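# Turn grinder ring eleven clicks from its finest stop

## Task

Rotate the hand grinder's top ring so that it ends up exactly eleven clicks (12 degrees each, so 132 degrees) away from its finest position. The finest position is where the ring can no longer be turned counterclockwise as seen from above. Do not drive the ring hard into that stop. If the grinder's body rotates by more than roughly one click in total in one direction while the ring sits at the stop, the task fails. At the end the grinder must stand upright on its mat, near its starting spot.

## Robot and tools

Robot: two six-joint arms. left_arm carries a left hand and has its base at (-0.049, +0.531, 0) m. right_arm carries a right hand and has its base at (-0.005, -0.447, 0) m. Both hands have five fingers. A camera stand sits behind the arms.

Frames: the scene frame has its origin at table-top height, midway between the arms. +x points out over the table, +y points toward left_arm, and +z points up. The table and the fixed cameras are given in this frame. Each arm reports its hand pose, velocities, Hand target and wrist camera pose in its own base frame. Offsets also run along that arm's base axes, and rotations pivot about the arm's Hand target position.

Hand point: a spot 0.15 m out from the wrist flange along the fingers and 0.05 m in front of the palm. Its +z runs along the straightened fingers and +y points out of the palm. +x runs across the palm, away from the thumb on the right hand and toward the thumb on the left hand. Fingertips reach 0.06-0.07 m past the point. A bracket on the little-finger side of the wrist can strike things. With the fingers level, the wrist can hang below the hand point and reach the table first.

Row layout: one row of 28 numbers covers both arms, and every value is in -1..1.
- Left arm: dx, dy, dz, rx, ry, rz, then the left hand's little, ring, middle, index, thumb_bend, thumb_turn, force_limit, speed.
- Right arm: the same fourteen numbers, for right_arm and its hand.

Pose numbers: these are offsets, never poses. Each counts from that arm's Hand target at the start of the action or move, and every row inside one action counts from that same start. 1.0 means 0.6 m of travel or 180 degrees of turn. rx, ry, rz together form one rotation vector. Sending all six pose numbers as 0 re-commands the current Hand target.

Hand numbers: the finger values are absolute targets.
- Fingers and thumb_bend: +1 is straight or open, -1 is curled.
- thumb_turn: -1 puts the thumb opposite the fingers, +1 puts it beside the palm.
- force_limit: maps -1..+1 to about 0..10 N at the fingertip (0..15 N for the two thumb motors).
- speed: rises from nearly zero at -1 to full at +0.48 and stays full above that.
- Hand values never mean "unchanged". To keep a hand as it is, resend the last eight numbers you gave it. Before you have sent any, send its hand_measured followed by hand_force_limit and hand_speed.
- For a soft grip, close with speed -0.94 or lower.
- With the thumb turned in, the hand holds objects about 0.035-0.065 m thick, and handles down to about 0.025 m.

Tools:
- execute_actions(actions, cameras): actions is a list of actions. Each action holds up to 15 rows, one per 1/30 s step, and a short action repeats its last row to fill 15 steps. One action lasts 0.5 s. Images come back only when the list is empty or when cameras names them (["all"] for every camera).
- move(target, speed, blend, stop_force, zero, blocking, cameras): target is one 28-number row, or a list of up to 15 rows. In a list, all rows are offsets from the same starting Hand targets. speed is in m/s (0.002-3.6, default 0.25), and turning is capped at twice that in rad/s; give one value, or one per target. blend, in metres, rounds the corners of a list. stop_force, in N (3-120), ends an arm's path once its wrist sensor feels that much push against the motion. It is unreliable while the hand rotates, and it cannot be used with blocking=false. zero (default true) re-zeroes the sensor before the move. Paths are straight lines that do not steer around obstacles. Each move lasts at least 0.5 s and at most 10 s.
- wait(seconds): 0-10.
- stop(): brakes a running move.
- zoom_image(camera, region): region is [x0, y0, x1, y1] in pixels, at most 504 on each side.
- show_instructions(): shows the reference images.
- zero_wrist_force(arm): re-zeroes that arm's wrist sensor.
- finished_scene(scene): ends the scene, 1-3. Call it only when the ring is set and the grinder stands stably without the robot touching it.

Results:
- end_effector_position (m), end_effector_quat_wxyz and velocities. When an arm is still, these velocities give way to "within noise".
- Hand target: the last commanded pose after clipping. Your next offsets count from it. The hand often settles a little short, so send any remaining gap as an extra offset.
- Joint positions and joint torques.
- Wrist force and Wrist torque, along the flange's own axes, plus a line with the peak reading.
- hand_measured, hand_stopped_by (moving, target, force, stalled, fault) and hand_load_n (positive when the finger is pushed open), all six values in row order. hand_force_limit and hand_speed echo your settings.
- The move tool adds a "move:" line. It names the ending: done (within 3 mm and 2 degrees), off_target, moving, held or fault. It also lists limits: paced means the pose was clipped, held means steps were withheld.
- A MOTOR HOT line appears once a motor passes 70 °C.

Motion limits: each step clips the commanded orientation to within 32 degrees of the measured one. Joints move at most 3.14 rad/s.

Cameras: cam_head_left, cam_head_right, cam_high and cam_low are 504x504. cam_left_wrist and cam_right_wrist are 672x504.

Avoid:
- Force and torque faults: about 150 N (give or take 25 N) of outside force on any part of an arm, or contact torque of 25.4 N m on a wrist joint (136 N m on the larger joints), stops that arm for 10 s. The arms are stiff, so aim only slightly into firm contact, move slowly and use stop_force.
- Paths that pass close to an arm's own base.
- Letting the arms or hands press on each other. The clearance check may withhold such commands, but it does not always prevent contact.
- Knocking the grinder over or off the table. Keep the body steady while turning the ring.
- Twisting the body at the finest stop: stop as soon as the ring reaches it.
- Motor heat: holding loads or straining toward unreachable poses can brake an arm for 30-60 s.
- Large finger forces.

Each tool is called after ">>>" by a JSON object that holds its "fn" and its "kwargs", one argument or row to a line.

Reference images:

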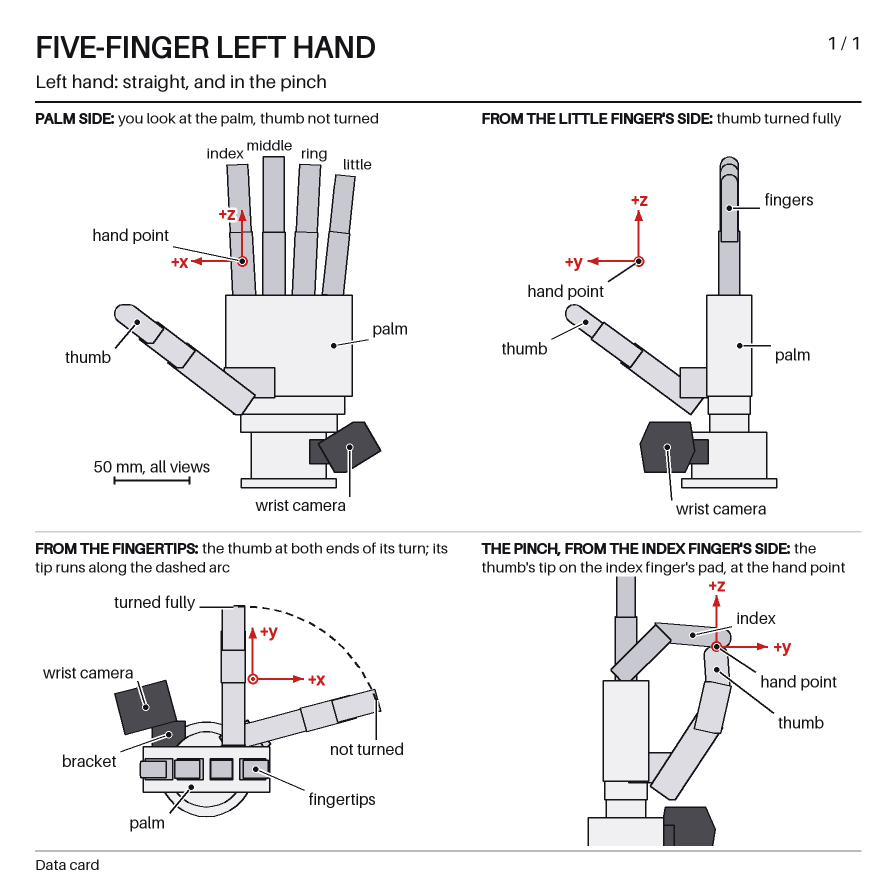

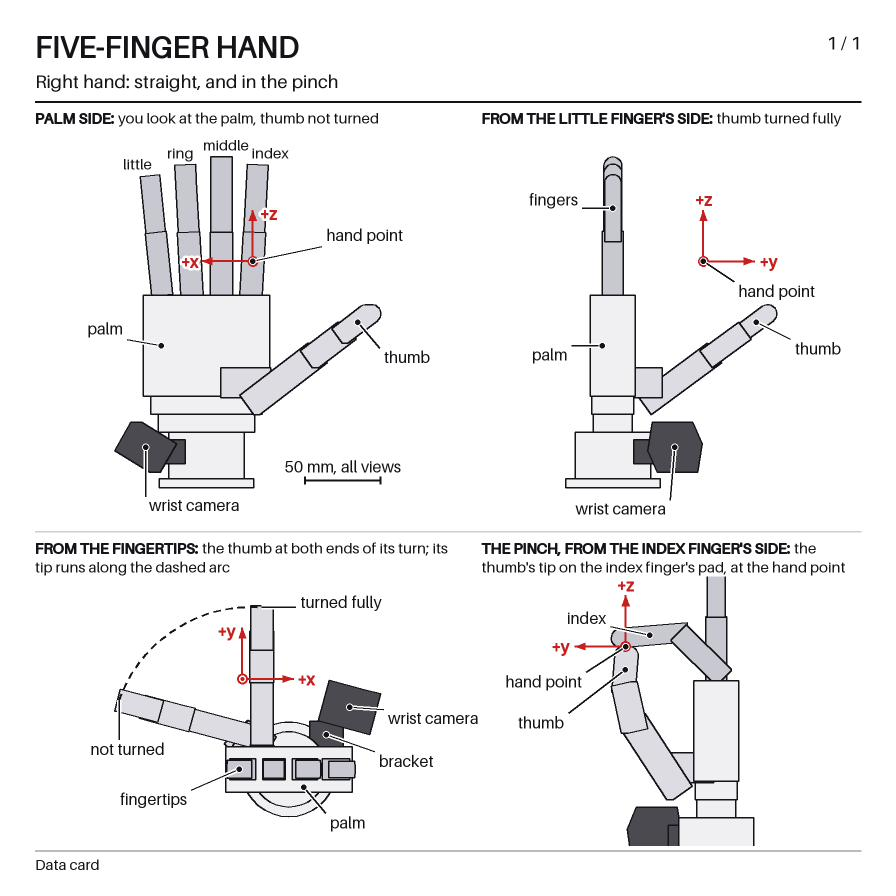

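## Session

>>> {"fn": "execute_actions", "kwargs": {
  "actions": []
}}

Scene clock: 0.00 s.
left_arm: end_effector_position=(+0.5275, -0.3672, +0.3079) hand_measured=(+1.000, +1.000, +1.000, +1.000, +1.000, +1.000) hand_load_n=(+0.0, +0.0, +0.0, +0.0, +0.0, +0.0) hand_stopped_by=(target, target, target, target, target, target) hand_force_limit=0.00 hand_speed=-0.80 end_effector_quat_wxyz=(+0.217, +0.882, +0.357, +0.217) | right_arm: end_effector_position=(-0.0031, +0.2573, +0.1047) hand_measured=(+1.000, +1.000, +1.000, +1.000, +1.000, +1.000) hand_load_n=(+0.0, +0.0, +0.0, +0.0, +0.0, +0.0) hand_stopped_by=(target, target, target, target, target, target) hand_force_limit=0.00 hand_speed=-0.80 end_effector_quat_wxyz=(+0.485, +0.760, +0.387, +0.193)
Joint positions: left_arm=[2.732 -1.857 -1.389 2.299 -1.575 0.395] | right_arm=[1.664 -0.675 1.763 1.442 2.228 -3.639]
Joint velocities: within noise
Joint torques (N m): no reading
Wrist force (N): no reading
Wrist torque (N m): no reading
Wrist force, peak (N): no reading
Hand target: left_arm +0.5275, -0.3672, +0.3079; +0.217, +0.882, +0.357, +0.217 | right_arm -0.0031, +0.2573, +0.1047; +0.485, +0.760, +0.387, +0.193

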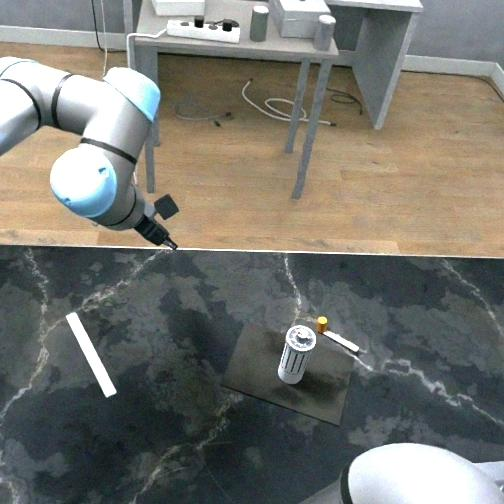

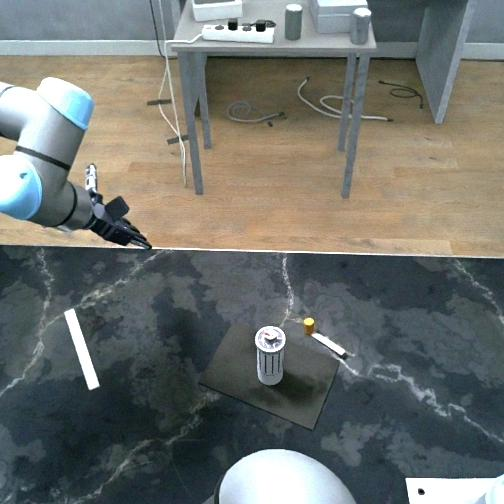

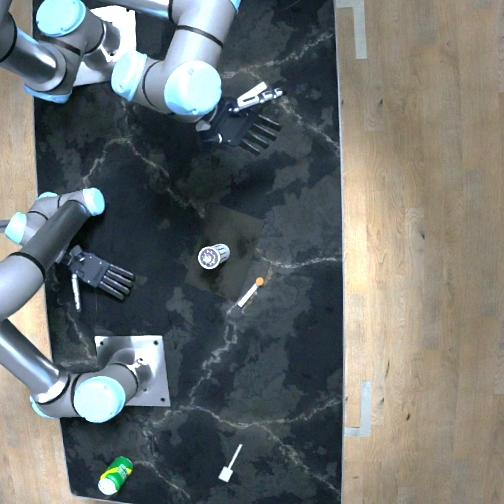

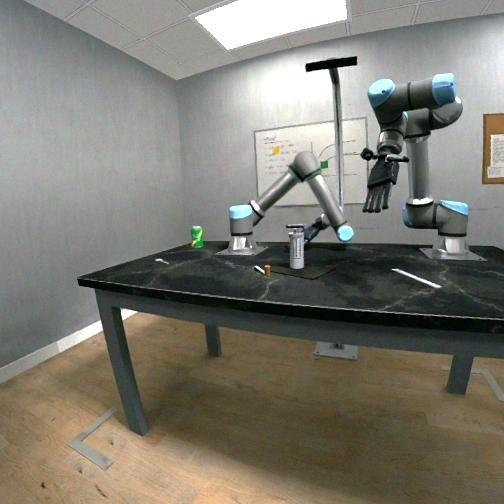

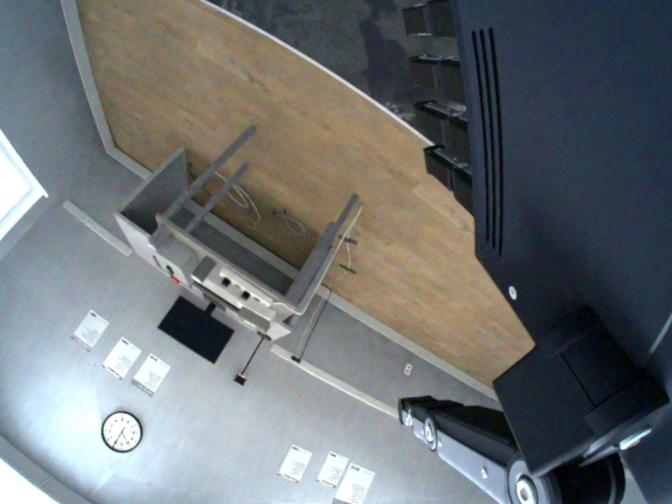

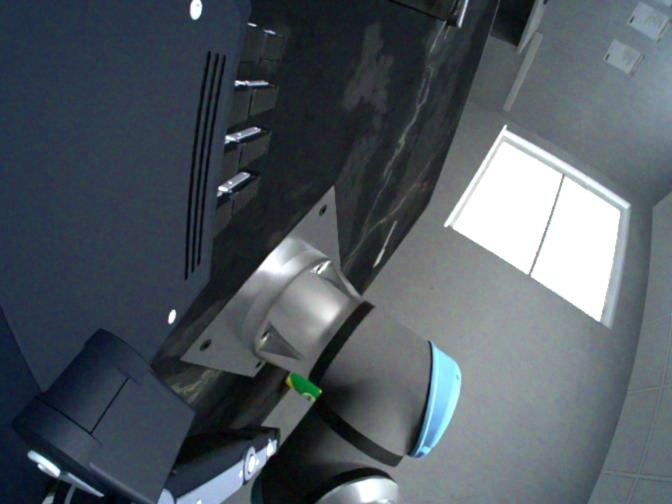

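>>> {"fn": "zoom_image", "kwargs": {
  "camera": "cam_head_left",
  "region": [210, 300, 370, 430]
}}

>>> {"fn": "zoom_image", "kwargs": {
  "camera": "cam_head_right",
  "region": [200, 300, 360, 430]
}}

>>> {"fn": "zoom_image", "kwargs": {
  "camera": "cam_high",
  "region": [170, 200, 290, 320]
}}

>>> {"fn": "zoom_image", "kwargs": {
  "camera": "cam_low",
  "region": [250, 200, 350, 300]
}}

Scaled by 3.150 from the camera's 504x504 image, which has a finer 720x720 frame.

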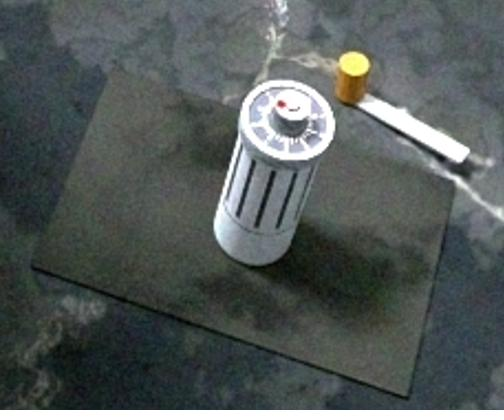

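Scaled by 3.150 from the camera's 504x504 image, which has a finer 720x720 frame.

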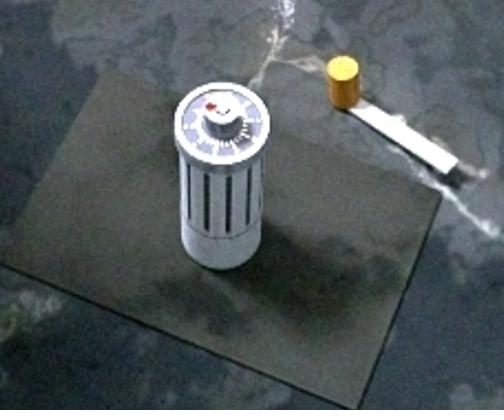

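Scaled by 4.200 from the camera's 504x504 image, which has a finer 720x720 frame.

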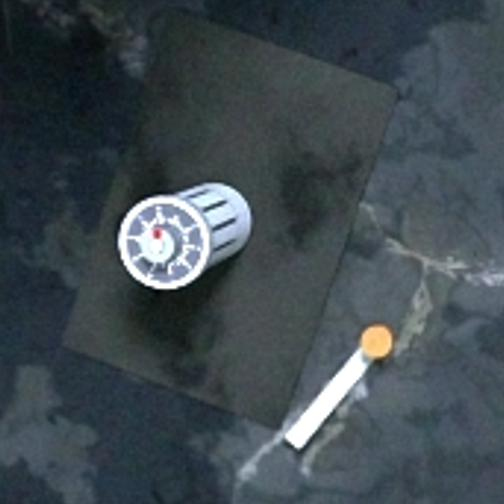

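Scaled by 5.040 from the camera's 504x504 image, which has a finer 720x720 frame.

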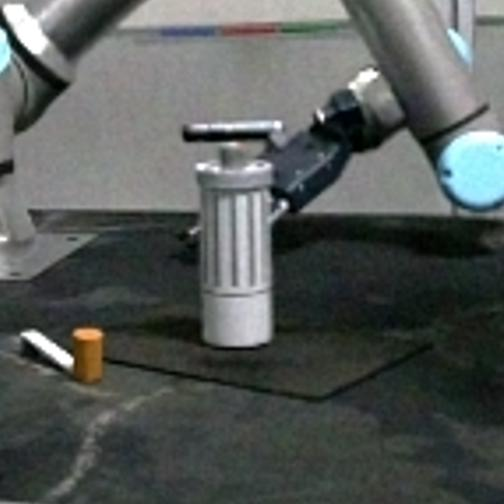

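>>> {"fn": "move", "kwargs": {
  "target": [
    [0,0,0,0,0,0,1,1,1,1,1,1,0,-0.8,0.15,0,0.45,0.14,0.15,-0.008,1,1,1,1,1,-1,0,0],
    [0,0,0,0,0,0,1,1,1,1,1,1,0,-0.8,0.55,0.13,0.43,0.238,0.257,-0.0144,1,1,1,1,1,-1,0,0]
  ],
  "blend": [0.05,0],
  "speed": 0.3,
  "cameras": ["all"]
}}

Scene clock: 77.87 s.
left_arm: end_effector_position=(+0.5275, -0.3672, +0.3079) hand_measured=(+1.000, +1.000, +1.000, +1.000, +1.000, +1.000) hand_load_n=(+0.0, +0.0, +0.0, +0.0, +0.0, +0.0) hand_stopped_by=(target, target, target, target, target, target) hand_force_limit=0.00 hand_speed=-0.80 end_effector_quat_wxyz=(+0.217, +0.882, +0.357, +0.217) | right_arm: end_effector_position=(+0.3268, +0.3353, +0.3627) hand_measured=(+1.000, +1.000, +1.000, +1.000, +1.000, -1.000) hand_load_n=(+0.5, +0.0, +0.0, +0.0, +0.0, +0.0) hand_stopped_by=(target, target, target, target, target, target) hand_force_limit=0.00 hand_speed=0.00 end_effector_quat_wxyz=(-0.001, +0.902, +0.431, +0.000) end_effector_velocity=(+0.001, +0.001, +0.001) end_effector_angular_velocity=(+0.005, -0.001, +0.000)
Joint positions: left_arm=[2.732 -1.857 -1.389 2.299 -1.575 0.395] | right_arm=[0.653 -1.099 0.915 1.754 1.57 -4.951]
Joint velocities: left_arm=[within noise] | right_arm=[-0.001 0.001 -0.005 0 -0.003 -0.001]
Joint torques (N m): left_arm=[1.22 29.58 20 -1.06 -0.01 0.03] | right_arm=[-8.61 -34.57 -26.44 3.98 -1.11 -1.99]
Wrist force (N): left_arm=[0.1 0.1 -0.2] | right_arm=[0.0 -0.3 -2.0]
Wrist torque (N m): left_arm=[0.04 -0.02 0.00] | right_arm=[0.07 -0.03 -0.17]
Wrist force, peak (N): left_arm=[0.0 0.0 -0.5] | right_arm=[-0.1 -3.1 0.4]
Hand target: left_arm +0.5275, -0.3672, +0.3079; +0.217, +0.882, +0.357, +0.217 | right_arm +0.3269, +0.3353, +0.3627; -0.001, +0.902, +0.431, +0.000
Off the commanded pose: left_arm 0.000 m, 0 deg | right_arm 0.000 m, 0 deg.
move: done
camera_calibration:
cam_right_wrist: T_world_to_cam=[[0.918369, -0.389117, -0.0720165, -0.136645], [-0.314396, -0.827961, 0.464365, 0.214272], [-0.240319, -0.403817, -0.882711, 0.645932], [0, 0, 0, 1]] pos_world=[0.348086, 0.385076, 0.46083]

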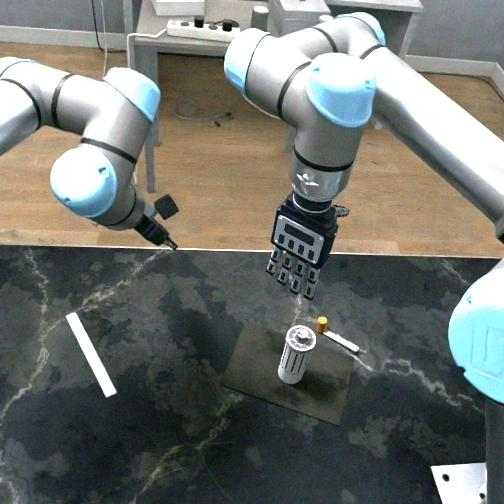

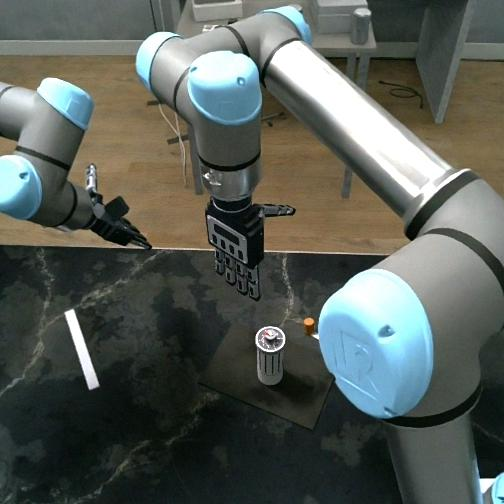

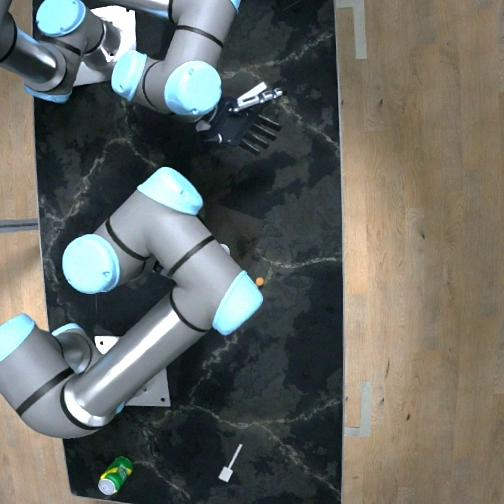

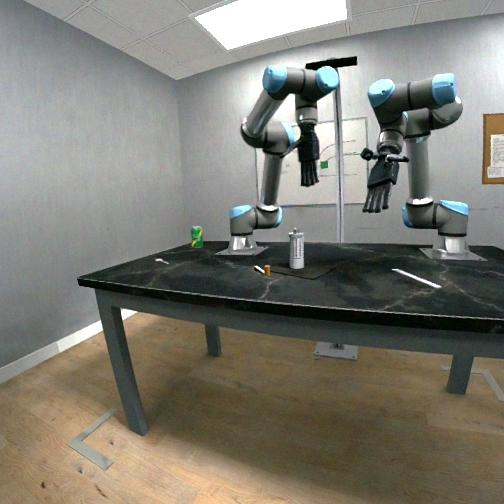

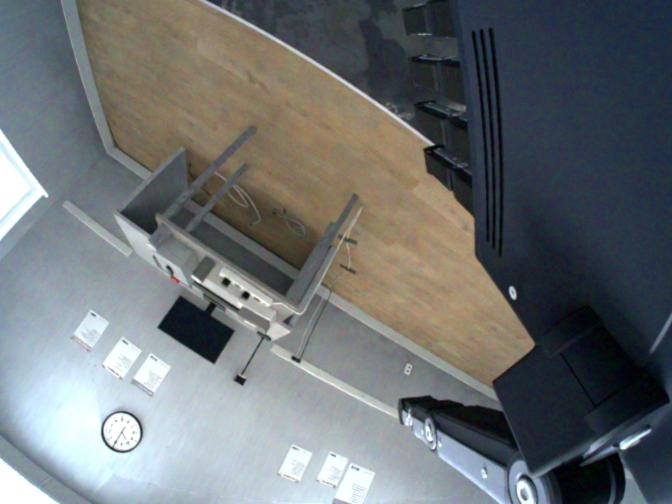

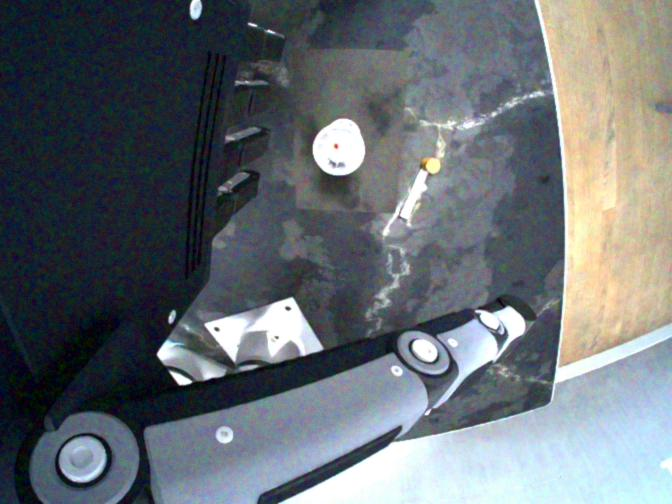

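>>> {"fn": "zoom_image", "kwargs": {
  "camera": "cam_right_wrist",
  "region": [290, 100, 390, 200]
}}

Scaled by 5.040 from the camera's 672x504 image, which has a finer 960x720 frame.

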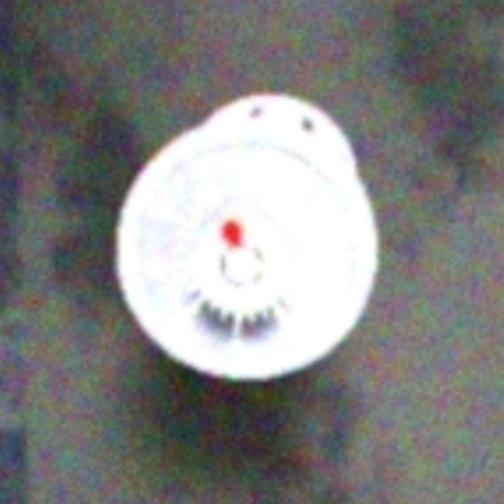

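>>> {"fn": "move", "kwargs": {
  "target": [0,0,0,0,0,0,1,1,1,1,1,1,0,-0.8,-0.0015,-0.012,-0.183,0,0,0,1,1,1,1,1,-1,0,0],
  "speed": 0.2,
  "cameras": ["cam_right_wrist","cam_head_left"]
}}

>>> {"fn": "zoom_image", "kwargs": {
  "camera": "cam_right_wrist",
  "region": [250, 70, 450, 270]
}}

Scene clock: 97.47 s.
left_arm: end_effector_position=(+0.5275, -0.3672, +0.3079) hand_measured=(+1.000, +1.000, +1.000, +1.000, +1.000, +1.000) hand_load_n=(+0.0, +0.0, +0.0, +0.0, +0.0, +0.0) hand_stopped_by=(target, target, target, target, target, target) hand_force_limit=0.00 hand_speed=-0.80 end_effector_quat_wxyz=(+0.217, +0.882, +0.357, +0.217) | right_arm: end_effector_position=(+0.3260, +0.3281, +0.2530) hand_measured=(+1.000, +1.000, +1.000, +1.000, +1.000, -1.000) hand_load_n=(+0.0, +0.0, +0.0, +0.0, +0.0, +0.0) hand_stopped_by=(target, target, target, target, target, target) hand_force_limit=0.00 hand_speed=0.00 end_effector_quat_wxyz=(-0.001, +0.902, +0.431, +0.000) end_effector_velocity=(+0.000, +0.001, -0.001) end_effector_angular_velocity=(+0.002, -0.002, +0.001)
Joint positions: left_arm=[2.732 -1.857 -1.389 2.299 -1.575 0.395] | right_arm=[0.642 -1.127 1.238 1.46 1.57 -4.962]
Joint velocities: left_arm=[within noise] | right_arm=[0.001 -0.001 0.002 -0.005 0 0]
Joint torques (N m): left_arm=[0.64 29.3 20.4 -1.02 0.07 0.36] | right_arm=[9.12 -46.46 -8.72 0.45 -0.72 1.02]
Wrist force (N): left_arm=[-0.2 0.0 -0.1] | right_arm=[-0.4 0.0 -1.9]
Wrist torque (N m): left_arm=[0.01 0.03 -0.02] | right_arm=[0.10 0.03 0.08]
Wrist force, peak (N): left_arm=[-0.1 0.0 -0.4] | right_arm=[-0.1 -0.6 -4.1]
Hand target: left_arm +0.5275, -0.3672, +0.3079; +0.217, +0.882, +0.357, +0.217 | right_arm +0.3260, +0.3281, +0.2529; -0.001, +0.902, +0.431, +0.000
Off the commanded pose: left_arm 0.000 m, 0 deg | right_arm 0.000 m, 0 deg.
move: done
camera_calibration:
cam_right_wrist: T_world_to_cam=[[0.918357, -0.389114, -0.0721867, -0.146548], [-0.314279, -0.827914, 0.46453, 0.258883], [-0.24052, -0.403917, -0.88261, 0.546071], [0, 0, 0, 1]] pos_world=[0.347286, 0.377876, 0.351131]
Images, in order (width x height): cam_head_left 504x504, cam_right_wrist 672x504.

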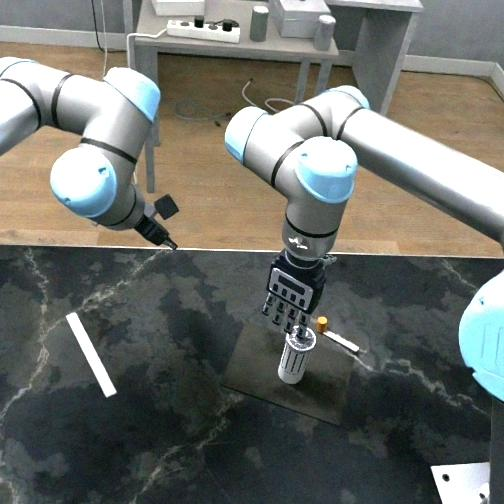

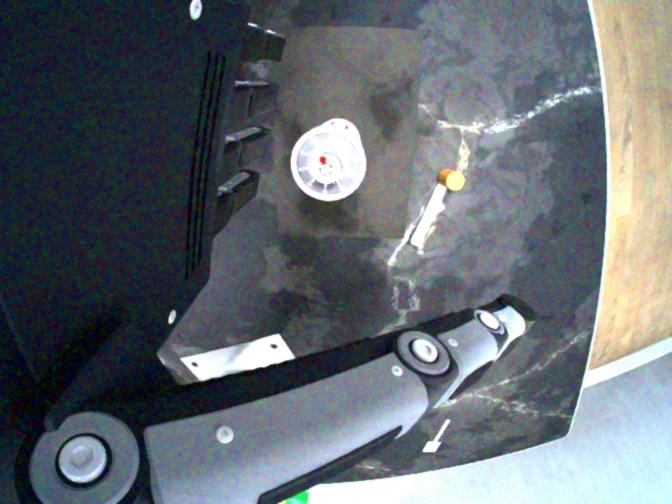

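Scaled by 2.520 from the camera's 672x504 image, which has a finer 960x720 frame.

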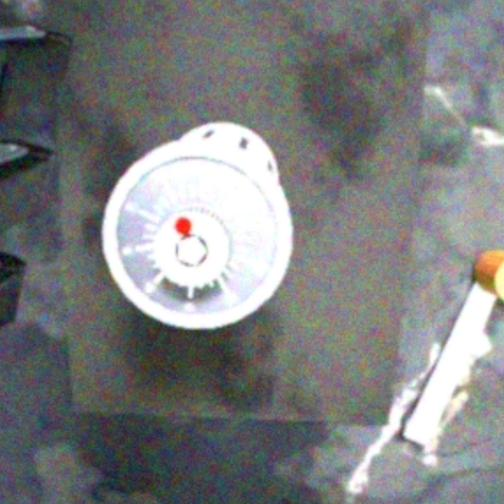

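>>> {"fn": "move", "kwargs": {
  "target": [0,0,0,0,0,0,1,1,1,1,1,1,0,-0.8,-0.016,0.0058,-0.1,0,0,0,1,1,1,1,1,-1,0,0],
  "speed": 0.15,
  "cameras": ["cam_right_wrist","cam_head_left","cam_head_right","cam_low"]
}}

>>> {"fn": "zoom_image", "kwargs": {
  "camera": "cam_right_wrist",
  "region": [200, 70, 400, 270]
}}

>>> {"fn": "zoom_image", "kwargs": {
  "camera": "cam_head_right",
  "region": [200, 280, 350, 430]
}}

>>> {"fn": "zoom_image", "kwargs": {
  "camera": "cam_low",
  "region": [240, 180, 360, 300]
}}

Scene clock: 119.93 s.
left_arm: end_effector_position=(+0.5275, -0.3672, +0.3079) hand_measured=(+1.000, +1.000, +1.000, +1.000, +1.000, +1.000) hand_load_n=(+0.0, +0.0, +0.0, +0.0, +0.0, +0.0) hand_stopped_by=(target, target, target, target, target, target) hand_force_limit=0.00 hand_speed=-0.80 end_effector_quat_wxyz=(+0.217, +0.882, +0.357, +0.217) | right_arm: end_effector_position=(+0.3163, +0.3316, +0.1929) hand_measured=(+1.000, +1.000, +1.000, +1.000, +1.000, -1.000) hand_load_n=(+0.0, +0.0, +0.0, +0.0, +0.0, +0.0) hand_stopped_by=(target, target, target, target, target, target) hand_force_limit=0.00 hand_speed=0.00 end_effector_quat_wxyz=(-0.001, +0.902, +0.431, +0.000)
Joint positions: left_arm=[2.732 -1.857 -1.389 2.299 -1.575 0.395] | right_arm=[0.66 -1.108 1.365 1.314 1.57 -4.943]
Joint torques (N m): left_arm=[1.29 29.59 21.11 -1.12 0.2 0.25] | right_arm=[-8.49 -45.22 -12.86 0.62 0.85 -1.88]
Wrist force (N): left_arm=[0.2 0.2 -0.2] | right_arm=[-0.1 -0.4 -2.1]
Wrist torque (N m): left_arm=[0.03 -0.04 0.00] | right_arm=[0.08 -0.02 -0.14]
Wrist force, peak (N): left_arm=[0.2 -0.3 -0.3] | right_arm=[-0.2 0.2 -3.4]
Hand target: left_arm +0.5275, -0.3672, +0.3079; +0.217, +0.882, +0.357, +0.217 | right_arm +0.3164, +0.3316, +0.1929; -0.001, +0.902, +0.431, +0.000
Off the commanded pose: left_arm 0.000 m, 0 deg | right_arm 0.000 m, 0 deg.
move: done
camera_calibration:
cam_right_wrist: T_world_to_cam=[[0.918361, -0.389079, -0.0723162, -0.140587], [-0.314177, -0.827917, 0.464593, 0.286552], [-0.240635, -0.403944, -0.882567, 0.492232], [0, 0, 0, 1]] pos_world=[0.337586, 0.381376, 0.291131]
Images, in order (width x height): cam_head_left 504x504, cam_head_right 504x504, cam_low 504x504, cam_right_wrist 672x504.

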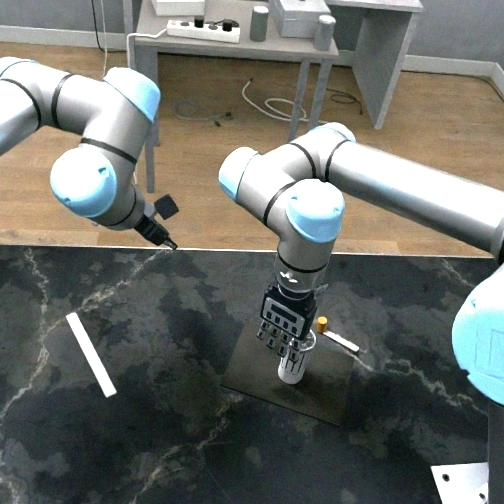

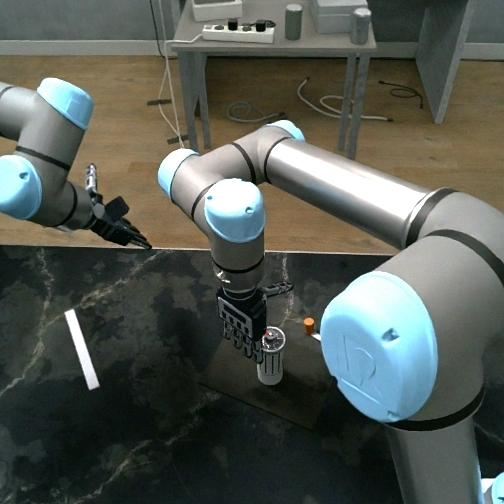

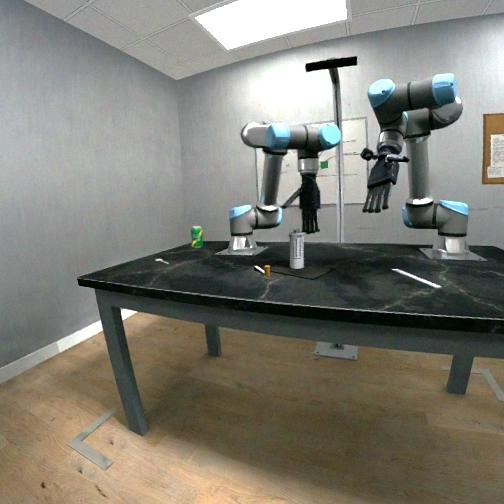

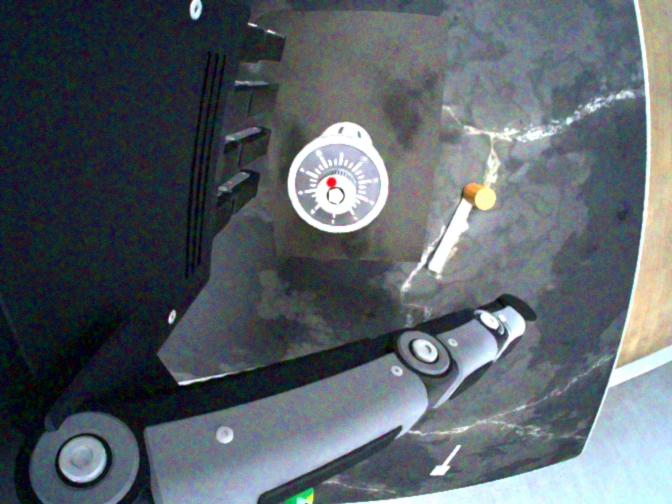

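Scaled by 2.520 from the camera's 672x504 image, which has a finer 960x720 frame.

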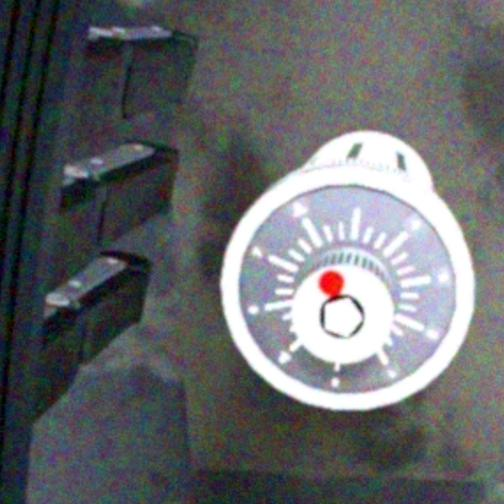

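Scaled by 3.360 from the camera's 504x504 image, which has a finer 720x720 frame.

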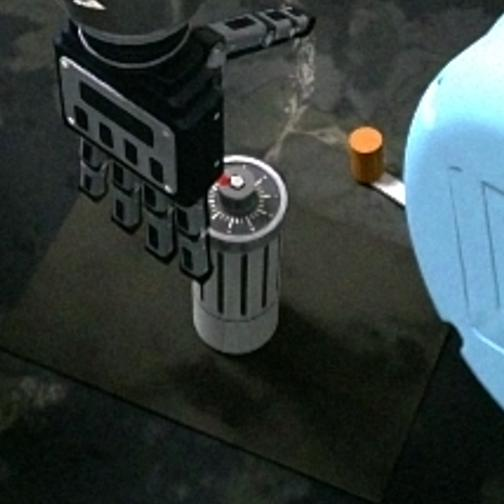

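Scaled by 4.200 from the camera's 504x504 image, which has a finer 720x720 frame.

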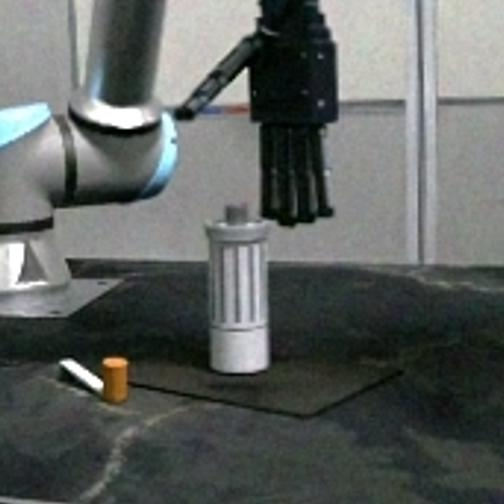

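>>> {"fn": "zoom_image", "kwargs": {
  "camera": "cam_right_wrist",
  "region": [280, 120, 400, 240]
}}

Scaled by 4.200 from the camera's 672x504 image, which has a finer 960x720 frame.

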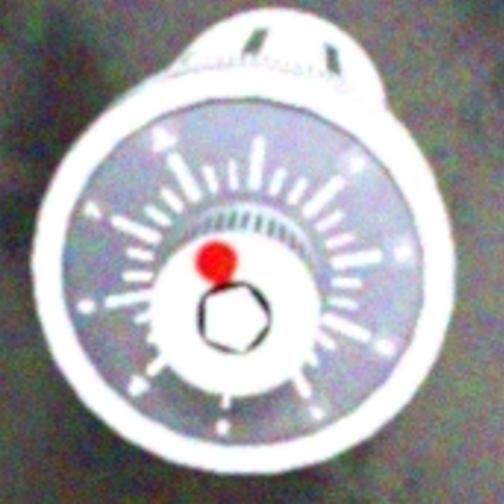

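>>> {"fn": "move", "kwargs": {
  "target": [0,0,0,0,0,0,1,1,1,1,1,1,0,-0.8,-0.0043,-0.0055,-0.1465,0,0,0,1,1,1,1,1,-1,0,0],
  "speed": 0.06,
  "stop_force": 6,
  "cameras": ["cam_right_wrist","cam_head_left","cam_head_right","cam_low"]
}}

>>> {"fn": "zoom_image", "kwargs": {
  "camera": "cam_right_wrist",
  "region": [200, 100, 450, 350]
}}

>>> {"fn": "zoom_image", "kwargs": {
  "camera": "cam_head_right",
  "region": [200, 280, 350, 430]
}}

>>> {"fn": "zoom_image", "kwargs": {
  "camera": "cam_low",
  "region": [240, 180, 360, 300]
}}

Scene clock: 141.03 s.
left_arm: end_effector_position=(+0.5275, -0.3672, +0.3079) hand_measured=(+1.000, +1.000, +1.000, +1.000, +1.000, +1.000) hand_load_n=(+0.0, +0.0, +0.0, +0.0, +0.0, +0.0) hand_stopped_by=(target, target, target, target, target, target) hand_force_limit=0.00 hand_speed=-0.80 end_effector_quat_wxyz=(+0.217, +0.882, +0.357, +0.217) | right_arm: end_effector_position=(+0.3138, +0.3283, +0.1050) hand_measured=(+1.000, +1.000, +1.000, +1.000, +1.000, -1.000) hand_load_n=(+0.0, +0.0, -0.5, +0.0, +0.0, +0.0) hand_stopped_by=(target, target, target, target, target, target) hand_force_limit=0.00 hand_speed=0.00 end_effector_quat_wxyz=(-0.001, +0.902, +0.431, +0.000)
Joint positions: left_arm=[2.732 -1.857 -1.389 2.299 -1.575 0.395] | right_arm=[0.658 -1.045 1.506 1.109 1.57 -4.946]
Joint torques (N m): left_arm=[0.96 29.29 21.15 -1.08 0.01 0.55] | right_arm=[-4.76 -48.7 -26.01 0.43 0.68 -1.02]
Wrist force (N): left_arm=[0.1 0.0 -0.2] | right_arm=[-0.1 -0.5 -1.5]
Wrist torque (N m): left_arm=[0.02 -0.02 0.00] | right_arm=[-0.03 -0.08 0.10]
Wrist force, peak (N): left_arm=[0.1 0.4 -0.3] | right_arm=[0.0 -0.4 -2.7]
Hand target: left_arm +0.5275, -0.3672, +0.3079; +0.217, +0.882, +0.357, +0.217 | right_arm +0.3138, +0.3283, +0.1050; -0.001, +0.902, +0.431, +0.000
Off the commanded pose: left_arm 0.000 m, 0 deg | right_arm 0.000 m, 0 deg.
move: done
camera_calibration:
cam_right_wrist: T_world_to_cam=[[0.91835, -0.389124, -0.0722239, -0.145845], [-0.314292, -0.82795, 0.464456, 0.323966], [-0.240529, -0.403834, -0.882646, 0.412546], [0, 0, 0, 1]] pos_world=[0.334986, 0.378076, 0.203131]
Images, in order (width x height): cam_head_left 504x504, cam_head_right 504x504, cam_low 504x504, cam_right_wrist 672x504.

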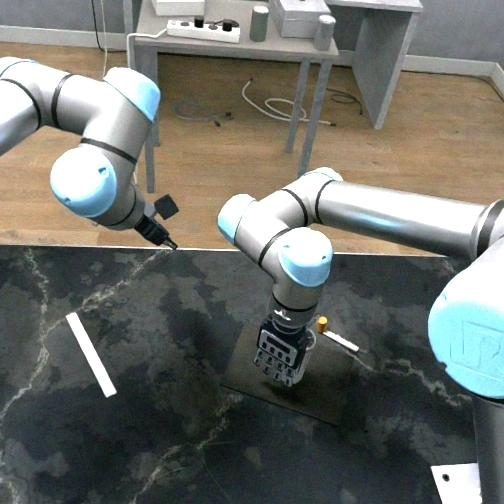

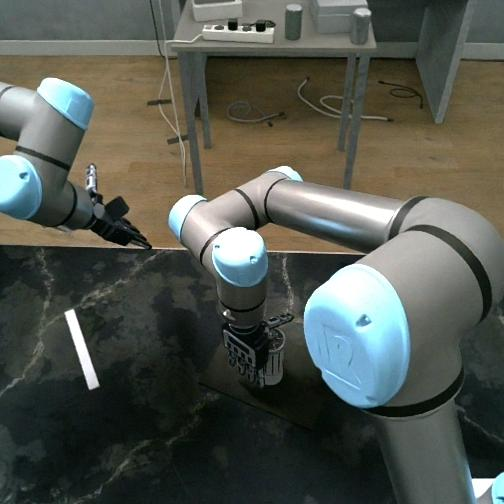

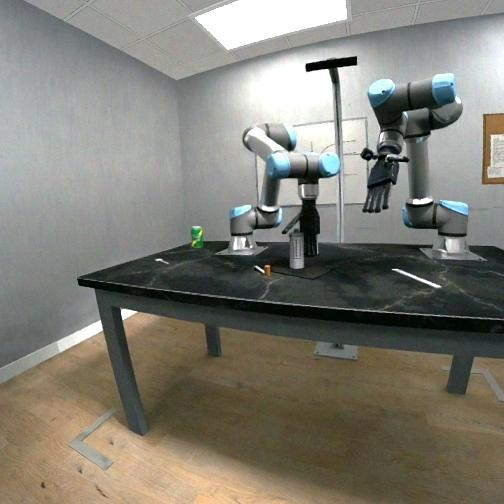

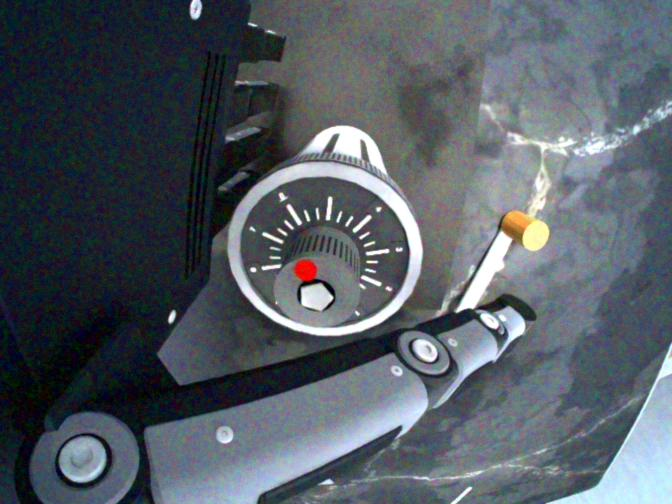

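Scaled by 2.016 from the camera's 672x504 image, which has a finer 960x720 frame.

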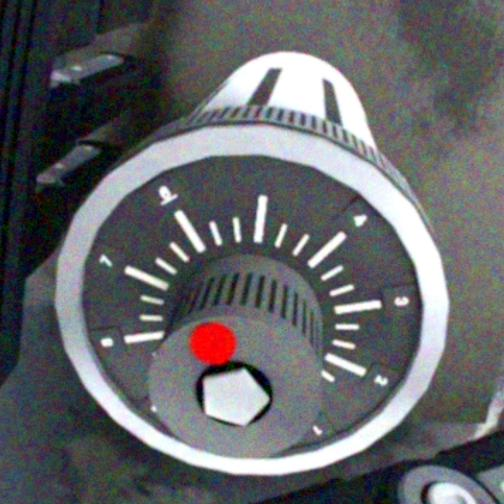

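Scaled by 3.360 from the camera's 504x504 image, which has a finer 720x720 frame.

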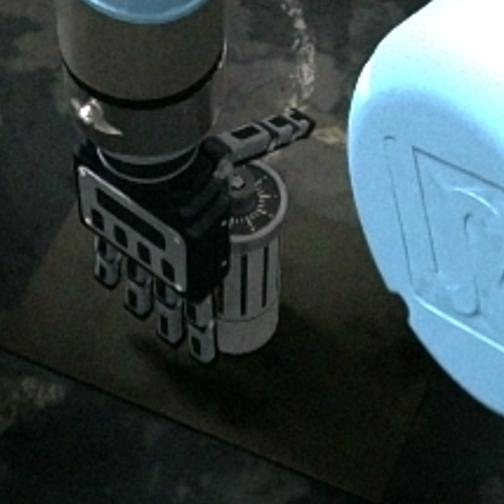

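Scaled by 4.200 from the camera's 504x504 image, which has a finer 720x720 frame.

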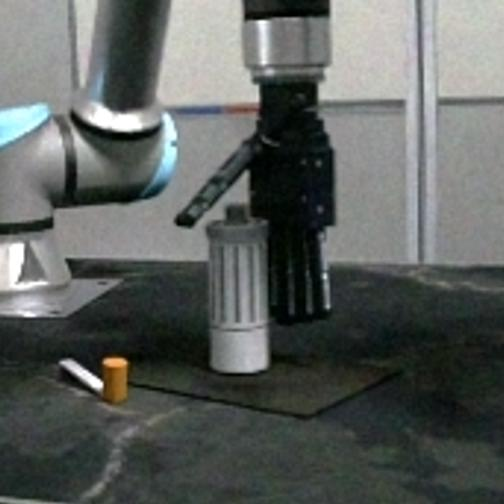

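>>> {"fn": "move", "kwargs": {
  "target": [
    [0,0,0,0,0,0,1,1,1,1,1,1,0,-0.8,0.0123,-0.0099,0,0,0,0,1,1,1,1,0.5,-1,-0.6,-0.7]
  ],
  "speed": 0.04,
  "cameras": ["cam_right_wrist","cam_low"]
}}

>>> {"fn": "zoom_image", "kwargs": {
  "camera": "cam_low",
  "region": [240, 180, 360, 300]
}}

Scene clock: 153.33 s.
left_arm: end_effector_position=(+0.5275, -0.3672, +0.3079) hand_measured=(+1.000, +1.000, +1.000, +1.000, +1.000, +1.000) hand_load_n=(+0.0, +0.0, +0.0, +0.0, +0.0, +0.0) hand_stopped_by=(target, target, target, target, target, target) hand_force_limit=0.00 hand_speed=-0.80 end_effector_quat_wxyz=(+0.217, +0.882, +0.357, +0.217) | right_arm: end_effector_position=(+0.3212, +0.3224, +0.1050) hand_measured=(+1.000, +1.000, +1.000, +1.000, +0.500, -1.000) hand_load_n=(+0.0, +0.0, +0.0, +0.0, +0.0, +0.0) hand_stopped_by=(target, target, target, target, target, target) hand_force_limit=-0.60 hand_speed=-0.70 end_effector_quat_wxyz=(-0.001, +0.902, +0.431, +0.000)
Joint positions: left_arm=[2.732 -1.857 -1.389 2.299 -1.575 0.395] | right_arm=[0.638 -1.045 1.507 1.108 1.57 -4.966]
Joint torques (N m): left_arm=[1.62 29.3 21.64 -1.02 -0.25 0.6] | right_arm=[8.46 -44.5 -7.57 1.17 -0.54 1.79]
Wrist force (N): left_arm=[0.1 -0.1 -0.2] | right_arm=[0.1 -1.7 -1.4]
Wrist torque (N m): left_arm=[0.01 -0.02 0.00] | right_arm=[-0.10 -0.08 0.06]
Wrist force, peak (N): left_arm=[0.1 0.5 -0.2] | right_arm=[0.1 -1.9 -2.0]
Hand target: left_arm +0.5275, -0.3672, +0.3079; +0.217, +0.882, +0.357, +0.217 | right_arm +0.3212, +0.3224, +0.1050; -0.001, +0.902, +0.431, +0.000
Off the commanded pose: left_arm 0.000 m, 0 deg | right_arm 0.000 m, 0 deg.
move: done
camera_calibration:
cam_right_wrist: T_world_to_cam=[[0.91835, -0.389124, -0.0722239, -0.154975], [-0.314292, -0.82795, 0.464456, 0.321324], [-0.240529, -0.403834, -0.882646, 0.411903], [0, 0, 0, 1]] pos_world=[0.342386, 0.372076, 0.203131]
Images, in order (width x height): cam_low 504x504, cam_right_wrist 672x504.

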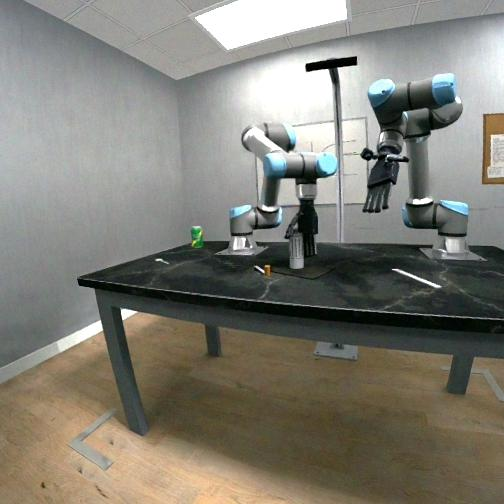

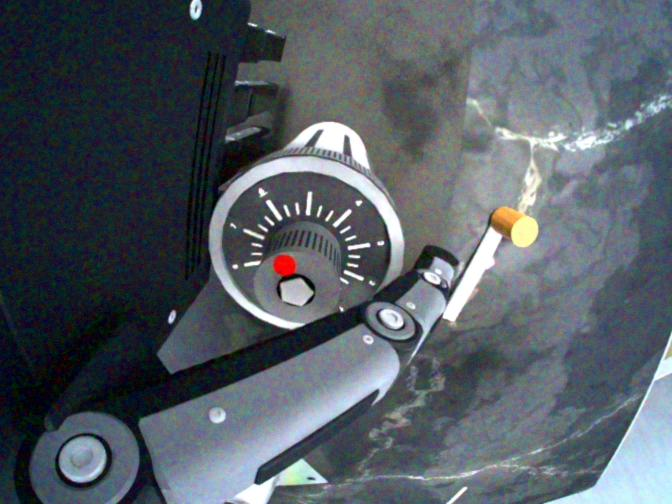

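Scaled by 4.200 from the camera's 504x504 image, which has a finer 720x720 frame.

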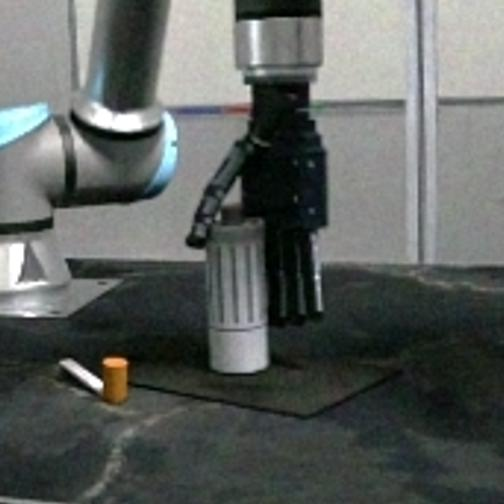

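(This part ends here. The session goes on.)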